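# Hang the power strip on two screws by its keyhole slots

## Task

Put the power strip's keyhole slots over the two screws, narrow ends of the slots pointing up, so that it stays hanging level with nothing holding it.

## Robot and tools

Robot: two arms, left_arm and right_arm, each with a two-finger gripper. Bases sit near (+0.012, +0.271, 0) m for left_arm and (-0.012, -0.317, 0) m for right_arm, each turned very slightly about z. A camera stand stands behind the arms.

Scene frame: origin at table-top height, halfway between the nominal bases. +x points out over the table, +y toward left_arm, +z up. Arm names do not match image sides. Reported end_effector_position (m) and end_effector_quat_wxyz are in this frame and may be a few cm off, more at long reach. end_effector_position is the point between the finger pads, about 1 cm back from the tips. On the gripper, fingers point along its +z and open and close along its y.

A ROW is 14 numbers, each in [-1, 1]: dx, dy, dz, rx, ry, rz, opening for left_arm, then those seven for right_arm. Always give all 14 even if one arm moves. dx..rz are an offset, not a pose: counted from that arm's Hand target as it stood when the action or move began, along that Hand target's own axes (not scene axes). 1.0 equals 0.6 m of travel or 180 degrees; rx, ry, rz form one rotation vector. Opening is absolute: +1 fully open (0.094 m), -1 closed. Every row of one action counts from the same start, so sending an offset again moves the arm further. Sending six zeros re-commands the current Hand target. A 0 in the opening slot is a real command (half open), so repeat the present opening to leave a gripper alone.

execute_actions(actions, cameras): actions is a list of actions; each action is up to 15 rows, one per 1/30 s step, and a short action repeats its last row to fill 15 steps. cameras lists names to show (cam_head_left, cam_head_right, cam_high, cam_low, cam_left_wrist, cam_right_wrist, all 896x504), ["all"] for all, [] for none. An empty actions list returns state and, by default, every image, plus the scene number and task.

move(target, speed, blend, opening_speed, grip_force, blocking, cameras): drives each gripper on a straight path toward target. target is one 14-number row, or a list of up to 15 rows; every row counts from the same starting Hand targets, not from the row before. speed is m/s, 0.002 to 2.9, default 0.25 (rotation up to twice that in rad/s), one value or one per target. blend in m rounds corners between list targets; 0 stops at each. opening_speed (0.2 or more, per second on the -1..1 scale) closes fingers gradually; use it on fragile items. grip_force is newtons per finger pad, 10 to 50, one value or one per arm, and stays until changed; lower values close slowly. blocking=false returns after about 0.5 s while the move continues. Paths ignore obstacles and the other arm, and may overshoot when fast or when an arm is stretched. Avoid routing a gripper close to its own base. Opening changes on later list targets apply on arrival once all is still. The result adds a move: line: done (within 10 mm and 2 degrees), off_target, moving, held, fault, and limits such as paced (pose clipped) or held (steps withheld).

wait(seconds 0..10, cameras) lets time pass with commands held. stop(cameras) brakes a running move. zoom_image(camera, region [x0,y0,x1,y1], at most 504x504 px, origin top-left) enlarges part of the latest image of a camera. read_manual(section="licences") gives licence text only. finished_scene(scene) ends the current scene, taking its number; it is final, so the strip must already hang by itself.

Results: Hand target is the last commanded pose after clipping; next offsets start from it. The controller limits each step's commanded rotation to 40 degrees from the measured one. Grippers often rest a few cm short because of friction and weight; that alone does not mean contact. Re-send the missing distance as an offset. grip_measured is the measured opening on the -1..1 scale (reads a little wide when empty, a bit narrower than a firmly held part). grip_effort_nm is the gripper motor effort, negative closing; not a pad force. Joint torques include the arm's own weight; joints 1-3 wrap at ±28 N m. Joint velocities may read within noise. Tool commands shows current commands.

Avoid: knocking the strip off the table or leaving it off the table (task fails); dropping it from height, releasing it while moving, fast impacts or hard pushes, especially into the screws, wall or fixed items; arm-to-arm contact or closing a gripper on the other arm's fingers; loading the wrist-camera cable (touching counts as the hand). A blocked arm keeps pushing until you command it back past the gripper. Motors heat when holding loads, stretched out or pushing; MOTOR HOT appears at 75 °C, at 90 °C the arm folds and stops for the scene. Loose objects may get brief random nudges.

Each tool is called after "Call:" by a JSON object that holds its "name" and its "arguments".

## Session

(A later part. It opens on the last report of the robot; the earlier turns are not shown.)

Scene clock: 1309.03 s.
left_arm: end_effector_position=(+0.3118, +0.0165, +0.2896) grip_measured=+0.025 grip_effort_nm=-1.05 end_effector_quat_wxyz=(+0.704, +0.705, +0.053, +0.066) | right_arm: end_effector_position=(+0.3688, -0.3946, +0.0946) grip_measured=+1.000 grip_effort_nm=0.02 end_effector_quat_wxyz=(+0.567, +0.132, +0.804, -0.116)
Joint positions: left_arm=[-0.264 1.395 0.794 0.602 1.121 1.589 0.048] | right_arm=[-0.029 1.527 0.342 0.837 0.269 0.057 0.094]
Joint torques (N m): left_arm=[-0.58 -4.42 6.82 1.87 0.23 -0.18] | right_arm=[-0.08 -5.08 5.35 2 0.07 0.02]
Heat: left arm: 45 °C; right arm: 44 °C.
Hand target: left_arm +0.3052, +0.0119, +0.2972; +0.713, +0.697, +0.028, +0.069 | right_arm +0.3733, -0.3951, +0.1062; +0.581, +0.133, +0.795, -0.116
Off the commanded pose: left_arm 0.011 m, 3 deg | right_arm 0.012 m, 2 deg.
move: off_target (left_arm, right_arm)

Call:
{"name": "move", "arguments": {"target": [[0.0155,0.006,0.0223,0,0,-0.004,-0.4,0,0,0,0,0,0,1]], "speed": 0.03}}

Scene clock: 1313.47 s.
left_arm: end_effector_position=(+0.3159, +0.0081, +0.2732) grip_measured=+0.025 grip_effort_nm=-1.05 end_effector_quat_wxyz=(+0.698, +0.712, +0.065, +0.048) | right_arm: end_effector_position=(+0.3688, -0.3946, +0.0946) grip_measured=+1.000 grip_effort_nm=0.02 end_effector_quat_wxyz=(+0.567, +0.132, +0.804, -0.116)
Joint positions: left_arm=[-0.285 1.443 0.794 0.602 1.108 1.591 0.048] | right_arm=[-0.029 1.527 0.342 0.837 0.269 0.057 0.094]
Joint torques (N m): left_arm=[-1.05 -4.89 11.19 1.86 0.11 -0.37] | right_arm=[-0.08 -5.15 5.35 1.98 0.09 -0.03]
Heat: left arm: 45 °C; right arm: 44 °C.
Hand target: left_arm +0.3161, +0.0000, +0.3016; +0.714, +0.697, +0.033, +0.064 | right_arm +0.3733, -0.3951, +0.1062; +0.581, +0.133, +0.795, -0.116
Off the commanded pose: left_arm 0.030 m, 5 deg | right_arm 0.012 m, 2 deg.
move: off_target (left_arm, right_arm)

Call:
{"name": "move", "arguments": {"target": [[0.006,0.028,0.003,0,0,0.006,-0.4,0,0,0,0,0,0,1]], "speed": 0.03}}

Scene clock: 1317.33 s.
left_arm: end_effector_position=(+0.3192, +0.0065, +0.2919) grip_measured=+0.025 grip_effort_nm=-1.05 end_effector_quat_wxyz=(+0.705, +0.705, +0.046, +0.062) | right_arm: end_effector_position=(+0.3688, -0.3946, +0.0946) grip_measured=+1.000 grip_effort_nm=0.02 end_effector_quat_wxyz=(+0.567, +0.132, +0.804, -0.116)
Joint positions: left_arm=[-0.285 1.443 0.843 0.601 1.115 1.592 0.048] | right_arm=[-0.029 1.527 0.342 0.837 0.269 0.057 0.094]
Joint torques (N m): left_arm=[-1.03 -5.46 12.21 1.16 -0.03 -0.2] | right_arm=[-0.02 -5.14 5.37 1.98 0.06 0.01]
Heat: left arm: 45 °C; right arm: 44 °C.
Hand target: left_arm +0.3191, -0.0009, +0.3186; +0.713, +0.697, +0.026, +0.071 | right_arm +0.3733, -0.3951, +0.1062; +0.581, +0.133, +0.795, -0.116
Off the commanded pose: left_arm 0.028 m, 3 deg | right_arm 0.012 m, 2 deg.
move: off_target (left_arm, right_arm)

Call:
{"name": "move", "arguments": {"target": [[0.004,-0.03,0.0095,0,0,-0.008,-0.4,0,0,0,0,0,0,1]], "speed": 0.03}}

Call:
{"name": "move", "arguments": {"target": [[0.001,-0.012,0.002,0,0,-0.003,-0.4,0,0,0,0,0,0,1]], "speed": 0.03}}

Scene clock: 1322.20 s.
left_arm: end_effector_position=(+0.3202, +0.0039, +0.2869) grip_measured=+0.025 grip_effort_nm=-1.05 end_effector_quat_wxyz=(+0.706, +0.705, +0.043, +0.053) | right_arm: end_effector_position=(+0.3688, -0.3946, +0.0946) grip_measured=+1.000 grip_effort_nm=0.02 end_effector_quat_wxyz=(+0.567, +0.132, +0.804, -0.116)
Joint positions: left_arm=[-0.288 1.469 0.843 0.628 1.129 1.582 0.048] | right_arm=[-0.029 1.527 0.342 0.837 0.269 0.057 0.094]
Joint torques (N m): left_arm=[-1.84 -4.07 9.81 1.64 -0.36 -0.33] | right_arm=[0.05 -5.18 5.31 1.95 0.08 -0.02]
Heat: left arm: 46 °C; right arm: 44 °C.
Hand target: left_arm +0.3234, -0.0066, +0.3010; +0.714, +0.697, +0.035, +0.062 | right_arm +0.3733, -0.3951, +0.1062; +0.581, +0.133, +0.795, -0.116
Off the commanded pose: left_arm 0.018 m, 2 deg | right_arm 0.012 m, 2 deg.
move: off_target (left_arm, right_arm)

Scene clock: 1323.20 s.
left_arm: end_effector_position=(+0.3212, +0.0031, +0.2867) grip_measured=+0.025 grip_effort_nm=-1.05 end_effector_quat_wxyz=(+0.708, +0.703, +0.039, +0.053) | right_arm: end_effector_position=(+0.3688, -0.3946, +0.0946) grip_measured=+1.000 grip_effort_nm=0.02 end_effector_quat_wxyz=(+0.567, +0.132, +0.804, -0.116)
Joint positions: left_arm=[-0.288 1.481 0.843 0.657 1.134 1.572 0.048] | right_arm=[-0.029 1.527 0.342 0.837 0.269 0.057 0.094]
Joint torques (N m): left_arm=[-2.02 -3.75 8.61 1.63 -0.45 -0.31] | right_arm=[-0.1 -5.16 5.42 1.96 0.1 -0.01]
Heat: left arm: 46 °C; right arm: 44 °C.
Hand target: left_arm +0.3244, -0.0079, +0.2938; +0.714, +0.696, +0.038, +0.058 | right_arm +0.3733, -0.3951, +0.1062; +0.581, +0.133, +0.795, -0.116
Off the commanded pose: left_arm 0.013 m, 1 deg | right_arm 0.012 m, 2 deg.
move: off_target (left_arm, right_arm)

Call:
{"name": "move", "arguments": {"target": [[0.001,-0.012,0.001,0,0,-0.006,-0.4,0,0,0,0,0,0,1]], "speed": 0.03}}

Call:
{"name": "move", "arguments": {"target": [[0.001,-0.012,0.001,0,0,-0.006,-0.4,0,0,0,0,0,0,1]], "speed": 0.03}}

Call:
{"name": "move", "arguments": {"target": [[0.001,-0.012,0.001,0,0,-0.006,-0.4,0,0,0,0,0,0,1]], "speed": 0.03}}

Scene clock: 1328.23 s.
left_arm: end_effector_position=(+0.3212, +0.0029, +0.2868) grip_measured=+0.025 grip_effort_nm=-1.05 end_effector_quat_wxyz=(+0.710, +0.701, +0.035, +0.051) | right_arm: end_effector_position=(+0.3688, -0.3946, +0.0946) grip_measured=+1.000 grip_effort_nm=0.02 end_effector_quat_wxyz=(+0.567, +0.132, +0.804, -0.116)
Joint positions: left_arm=[-0.287 1.49 0.843 0.681 1.144 1.561 0.048] | right_arm=[-0.029 1.527 0.342 0.837 0.269 0.057 0.094]
Joint torques (N m): left_arm=[-2.28 -3.54 7.34 1.65 -0.6 -0.35] | right_arm=[0.02 -5.08 5.35 1.96 0.1 0.03]
Heat: left arm: 46 °C; right arm: 44 °C.
Hand target: left_arm +0.3253, -0.0085, +0.2867; +0.715, +0.696, +0.045, +0.052 | right_arm +0.3733, -0.3951, +0.1062; +0.581, +0.133, +0.795, -0.116
Off the commanded pose: left_arm 0.012 m, 1 deg | right_arm 0.012 m, 2 deg.
move: off_target (left_arm, right_arm)

Scene clock: 1329.37 s.
left_arm: end_effector_position=(+0.3209, +0.0028, +0.2857) grip_measured=+0.025 grip_effort_nm=-1.05 end_effector_quat_wxyz=(+0.714, +0.697, +0.033, +0.052) | right_arm: end_effector_position=(+0.3688, -0.3946, +0.0946) grip_measured=+1.000 grip_effort_nm=0.02 end_effector_quat_wxyz=(+0.567, +0.132, +0.804, -0.116)
Joint positions: left_arm=[-0.287 1.501 0.831 0.731 1.147 1.54 0.048] | right_arm=[-0.029 1.527 0.342 0.837 0.269 0.057 0.094]
Joint torques (N m): left_arm=[-2.36 -3.08 6.87 1.43 -0.65 -0.32] | right_arm=[0.03 -5.15 5.49 1.95 0.07 0]
Heat: left arm: 45 °C; right arm: 44 °C.
Hand target: left_arm +0.3261, -0.0092, +0.2795; +0.715, +0.696, +0.051, +0.045 | right_arm +0.3733, -0.3951, +0.1062; +0.581, +0.133, +0.795, -0.116
Off the commanded pose: left_arm 0.014 m, 2 deg | right_arm 0.012 m, 2 deg.
move: off_target (left_arm, right_arm)

Scene clock: 1330.60 s.
left_arm: end_effector_position=(+0.3212, +0.0033, +0.2850) grip_measured=+0.025 grip_effort_nm=-1.05 end_effector_quat_wxyz=(+0.719, +0.693, +0.031, +0.054) | right_arm: end_effector_position=(+0.3688, -0.3946, +0.0946) grip_measured=+1.000 grip_effort_nm=0.02 end_effector_quat_wxyz=(+0.567, +0.132, +0.804, -0.116)
Joint positions: left_arm=[-0.285 1.512 0.817 0.788 1.147 1.517 0.048] | right_arm=[-0.029 1.527 0.342 0.837 0.269 0.057 0.094]
Joint torques (N m): left_arm=[-2.41 -2.77 6.43 1.11 -0.69 -0.25] | right_arm=[-0.01 -5.03 5.45 1.97 0.08 0]
Heat: left arm: 45 °C; right arm: 44 °C.
Hand target: left_arm +0.3267, -0.0100, +0.2723; +0.716, +0.695, +0.058, +0.038 | right_arm +0.3733, -0.3951, +0.1062; +0.581, +0.133, +0.795, -0.116
Off the commanded pose: left_arm 0.019 m, 4 deg | right_arm 0.012 m, 2 deg.
move: off_target (left_arm, right_arm)

Call:
{"name": "move", "arguments": {"target": [[0.001,-0.02,0.001,0,0,-0.02,-0.4,0,0,0,0,0,0,1]], "speed": 0.03}}

Call:
{"name": "move", "arguments": {"target": [[0.001,-0.012,0.001,0,0,-0.01,-0.4,0,0,0,0,0,0,1]], "speed": 0.03}}

Call:
{"name": "move", "arguments": {"target": [[0.001,-0.012,0.001,0,0,-0.01,-0.4,0,0,0,0,0,0,1]], "speed": 0.03}}

Scene clock: 1336.50 s.
left_arm: end_effector_position=(+0.3208, +0.0034, +0.2842) grip_measured=+0.025 grip_effort_nm=-1.05 end_effector_quat_wxyz=(+0.727, +0.684, +0.025, +0.058) | right_arm: end_effector_position=(+0.3688, -0.3946, +0.0946) grip_measured=+1.000 grip_effort_nm=0.02 end_effector_quat_wxyz=(+0.567, +0.132, +0.804, -0.116)
Joint positions: left_arm=[-0.285 1.533 0.796 0.891 1.147 1.473 0.048] | right_arm=[-0.029 1.527 0.342 0.837 0.269 0.057 0.094]
Joint torques (N m): left_arm=[-2.59 -2.52 5.6 0.63 -0.75 -0.48] | right_arm=[-0.05 -5.14 5.45 2 0.1 -0.02]
Heat: left arm: 45 °C; right arm: 44 °C.
Hand target: left_arm +0.3271, -0.0108, +0.2603; +0.716, +0.693, +0.080, +0.016 | right_arm +0.3733, -0.3951, +0.1062; +0.581, +0.133, +0.795, -0.116
Off the commanded pose: left_arm 0.029 m, 8 deg | right_arm 0.012 m, 2 deg.
move: off_target (left_arm, right_arm)

Scene clock: 1337.70 s.
left_arm: end_effector_position=(+0.3207, +0.0037, +0.2807) grip_measured=+0.025 grip_effort_nm=-1.05 end_effector_quat_wxyz=(+0.731, +0.680, +0.027, +0.057) | right_arm: end_effector_position=(+0.3688, -0.3946, +0.0946) grip_measured=+1.000 grip_effort_nm=0.02 end_effector_quat_wxyz=(+0.567, +0.132, +0.804, -0.116)
Joint positions: left_arm=[-0.285 1.549 0.778 0.95 1.143 1.445 0.048] | right_arm=[-0.029 1.527 0.342 0.837 0.269 0.057 0.094]
Joint torques (N m): left_arm=[-2.7 -2.47 5.3 0.43 -0.75 -0.56] | right_arm=[-0.14 -5.08 5.27 1.99 0.09 -0.01]
Heat: left arm: 45 °C; right arm: 44 °C.
Hand target: left_arm +0.3271, -0.0116, +0.2531; +0.717, +0.691, +0.091, +0.005 | right_arm +0.3733, -0.3951, +0.1062; +0.581, +0.133, +0.795, -0.116
Off the commanded pose: left_arm 0.032 m, 10 deg | right_arm 0.012 m, 2 deg.
move: off_target (left_arm, right_arm)

Scene clock: 1338.90 s.
left_arm: end_effector_position=(+0.3210, +0.0020, +0.2697) grip_measured=+0.025 grip_effort_nm=-1.05 end_effector_quat_wxyz=(+0.729, +0.682, +0.035, +0.047) | right_arm: end_effector_position=(+0.3688, -0.3946, +0.0946) grip_measured=+1.000 grip_effort_nm=0.02 end_effector_quat_wxyz=(+0.567, +0.132, +0.804, -0.116)
Joint positions: left_arm=[-0.29 1.572 0.761 0.973 1.142 1.437 0.048] | right_arm=[-0.029 1.527 0.342 0.837 0.269 0.057 0.094]
Joint torques (N m): left_arm=[-2.66 -2.77 5.65 0.51 -0.74 -0.8] | right_arm=[-0.05 -5.08 5.45 2.02 0.1 -0.02]
Heat: left arm: 45 °C; right arm: 44 °C.
Hand target: left_arm +0.3269, -0.0125, +0.2459; +0.717, +0.690, +0.102, -0.007 | right_arm +0.3733, -0.3951, +0.1062; +0.581, +0.133, +0.795, -0.116
Off the commanded pose: left_arm 0.028 m, 10 deg | right_arm 0.012 m, 2 deg.
move: off_target (left_arm, right_arm)

Call:
{"name": "move", "arguments": {"target": [[-0.012,0.02,-0.03,0.004,0,0.03,-0.4,0,0,0,0,0,0,1],[-0.012,0.115,-0.03,0.008,0,0.05,-0.4,0,0,0,0,0,0,1]], "speed": 0.05, "blend": [0.005,0]}}

Scene clock: 1350.33 s.
left_arm: end_effector_position=(+0.3184, +0.0022, +0.2687) grip_measured=+0.025 grip_effort_nm=-1.05 end_effector_quat_wxyz=(+0.690, +0.719, +0.077, -0.005) | right_arm: end_effector_position=(+0.3688, -0.3946, +0.0946) grip_measured=+1.000 grip_effort_nm=0.02 end_effector_quat_wxyz=(+0.567, +0.132, +0.804, -0.116)
Joint positions: left_arm=[-0.287 1.492 0.86 0.512 1.164 1.567 0.048] | right_arm=[-0.029 1.527 0.342 0.837 0.269 0.057 0.094]
Joint torques (N m): left_arm=[1.03 -8.64 13.05 1.31 -0.09 -0.08] | right_arm=[-0.16 -5.07 5.38 1.98 0.08 0.02]
Heat: left arm: 45 °C; right arm: 44 °C.
Hand target: left_arm +0.3277, +0.0077, +0.3147; +0.706, +0.705, +0.047, +0.048 | right_arm +0.3733, -0.3951, +0.1062; +0.581, +0.133, +0.795, -0.116
Off the commanded pose: left_arm 0.047 m, 7 deg | right_arm 0.012 m, 2 deg.
move: off_target (left_arm, right_arm)

Call:
{"name": "wait", "arguments": {"seconds": 0.05, "cameras": ["cam_head_left","cam_head_right"]}}

Call:
{"name": "zoom_image", "arguments": {"camera": "cam_head_left", "region": [370, 90, 490, 250]}}

Call:
{"name": "zoom_image", "arguments": {"camera": "cam_head_right", "region": [360, 100, 480, 240]}}

Scene clock: 1359.50 s.
left_arm: end_effector_position=(+0.3184, +0.0022, +0.2687) grip_measured=+0.025 grip_effort_nm=-1.05 end_effector_quat_wxyz=(+0.690, +0.720, +0.077, -0.005) | right_arm: end_effector_position=(+0.3688, -0.3946, +0.0946) grip_measured=+1.000 grip_effort_nm=0.02 end_effector_quat_wxyz=(+0.567, +0.132, +0.804, -0.116)
Joint positions: left_arm=[-0.287 1.492 0.86 0.512 1.164 1.568 0.048] | right_arm=[-0.029 1.527 0.342 0.837 0.269 0.057 0.094]
Joint torques (N m): left_arm=[1.09 -8.65 13.01 1.33 -0.09 -0.01] | right_arm=[-0.06 -5.12 5.5 1.97 0.1 0]
Heat: left arm: 46 °C; right arm: 44 °C.
Hand target: left_arm +0.3277, +0.0077, +0.3146; +0.706, +0.705, +0.047, +0.048 | right_arm +0.3733, -0.3951, +0.1062; +0.581, +0.133, +0.795, -0.116
Tool commands: left_gripper/opening=-0.4 right_gripper/opening=+1.0
Off the commanded pose: left_arm 0.047 m, 7 deg | right_arm 0.012 m, 2 deg.
wait: 0.07 s; at rest from the start
Images, in order (width x height): cam_head_left 896x504, cam_head_right 896x504.

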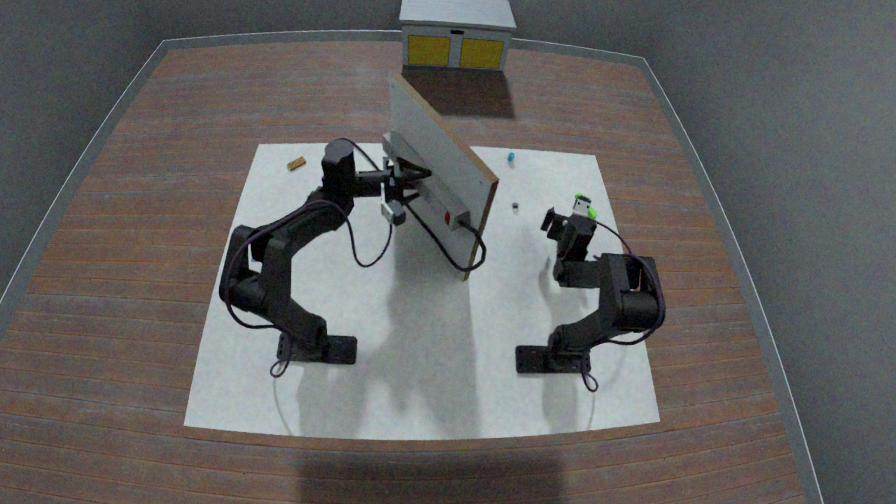

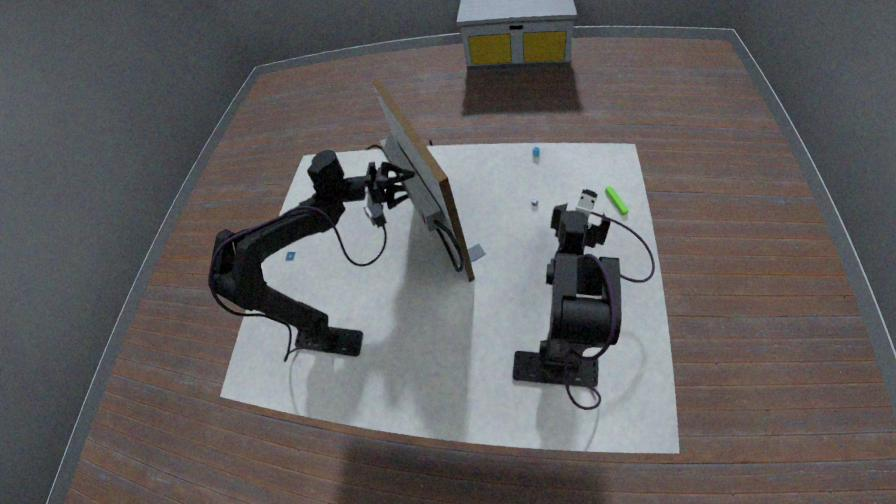

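Scaled by 3.150.

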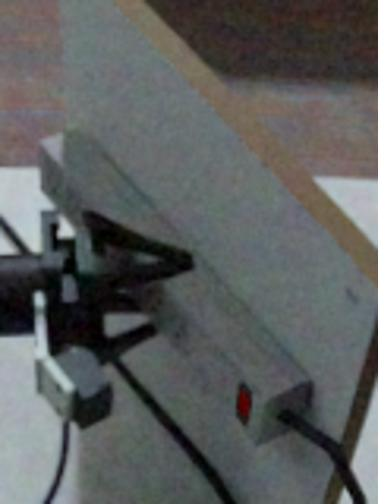

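Scaled by 3.600.

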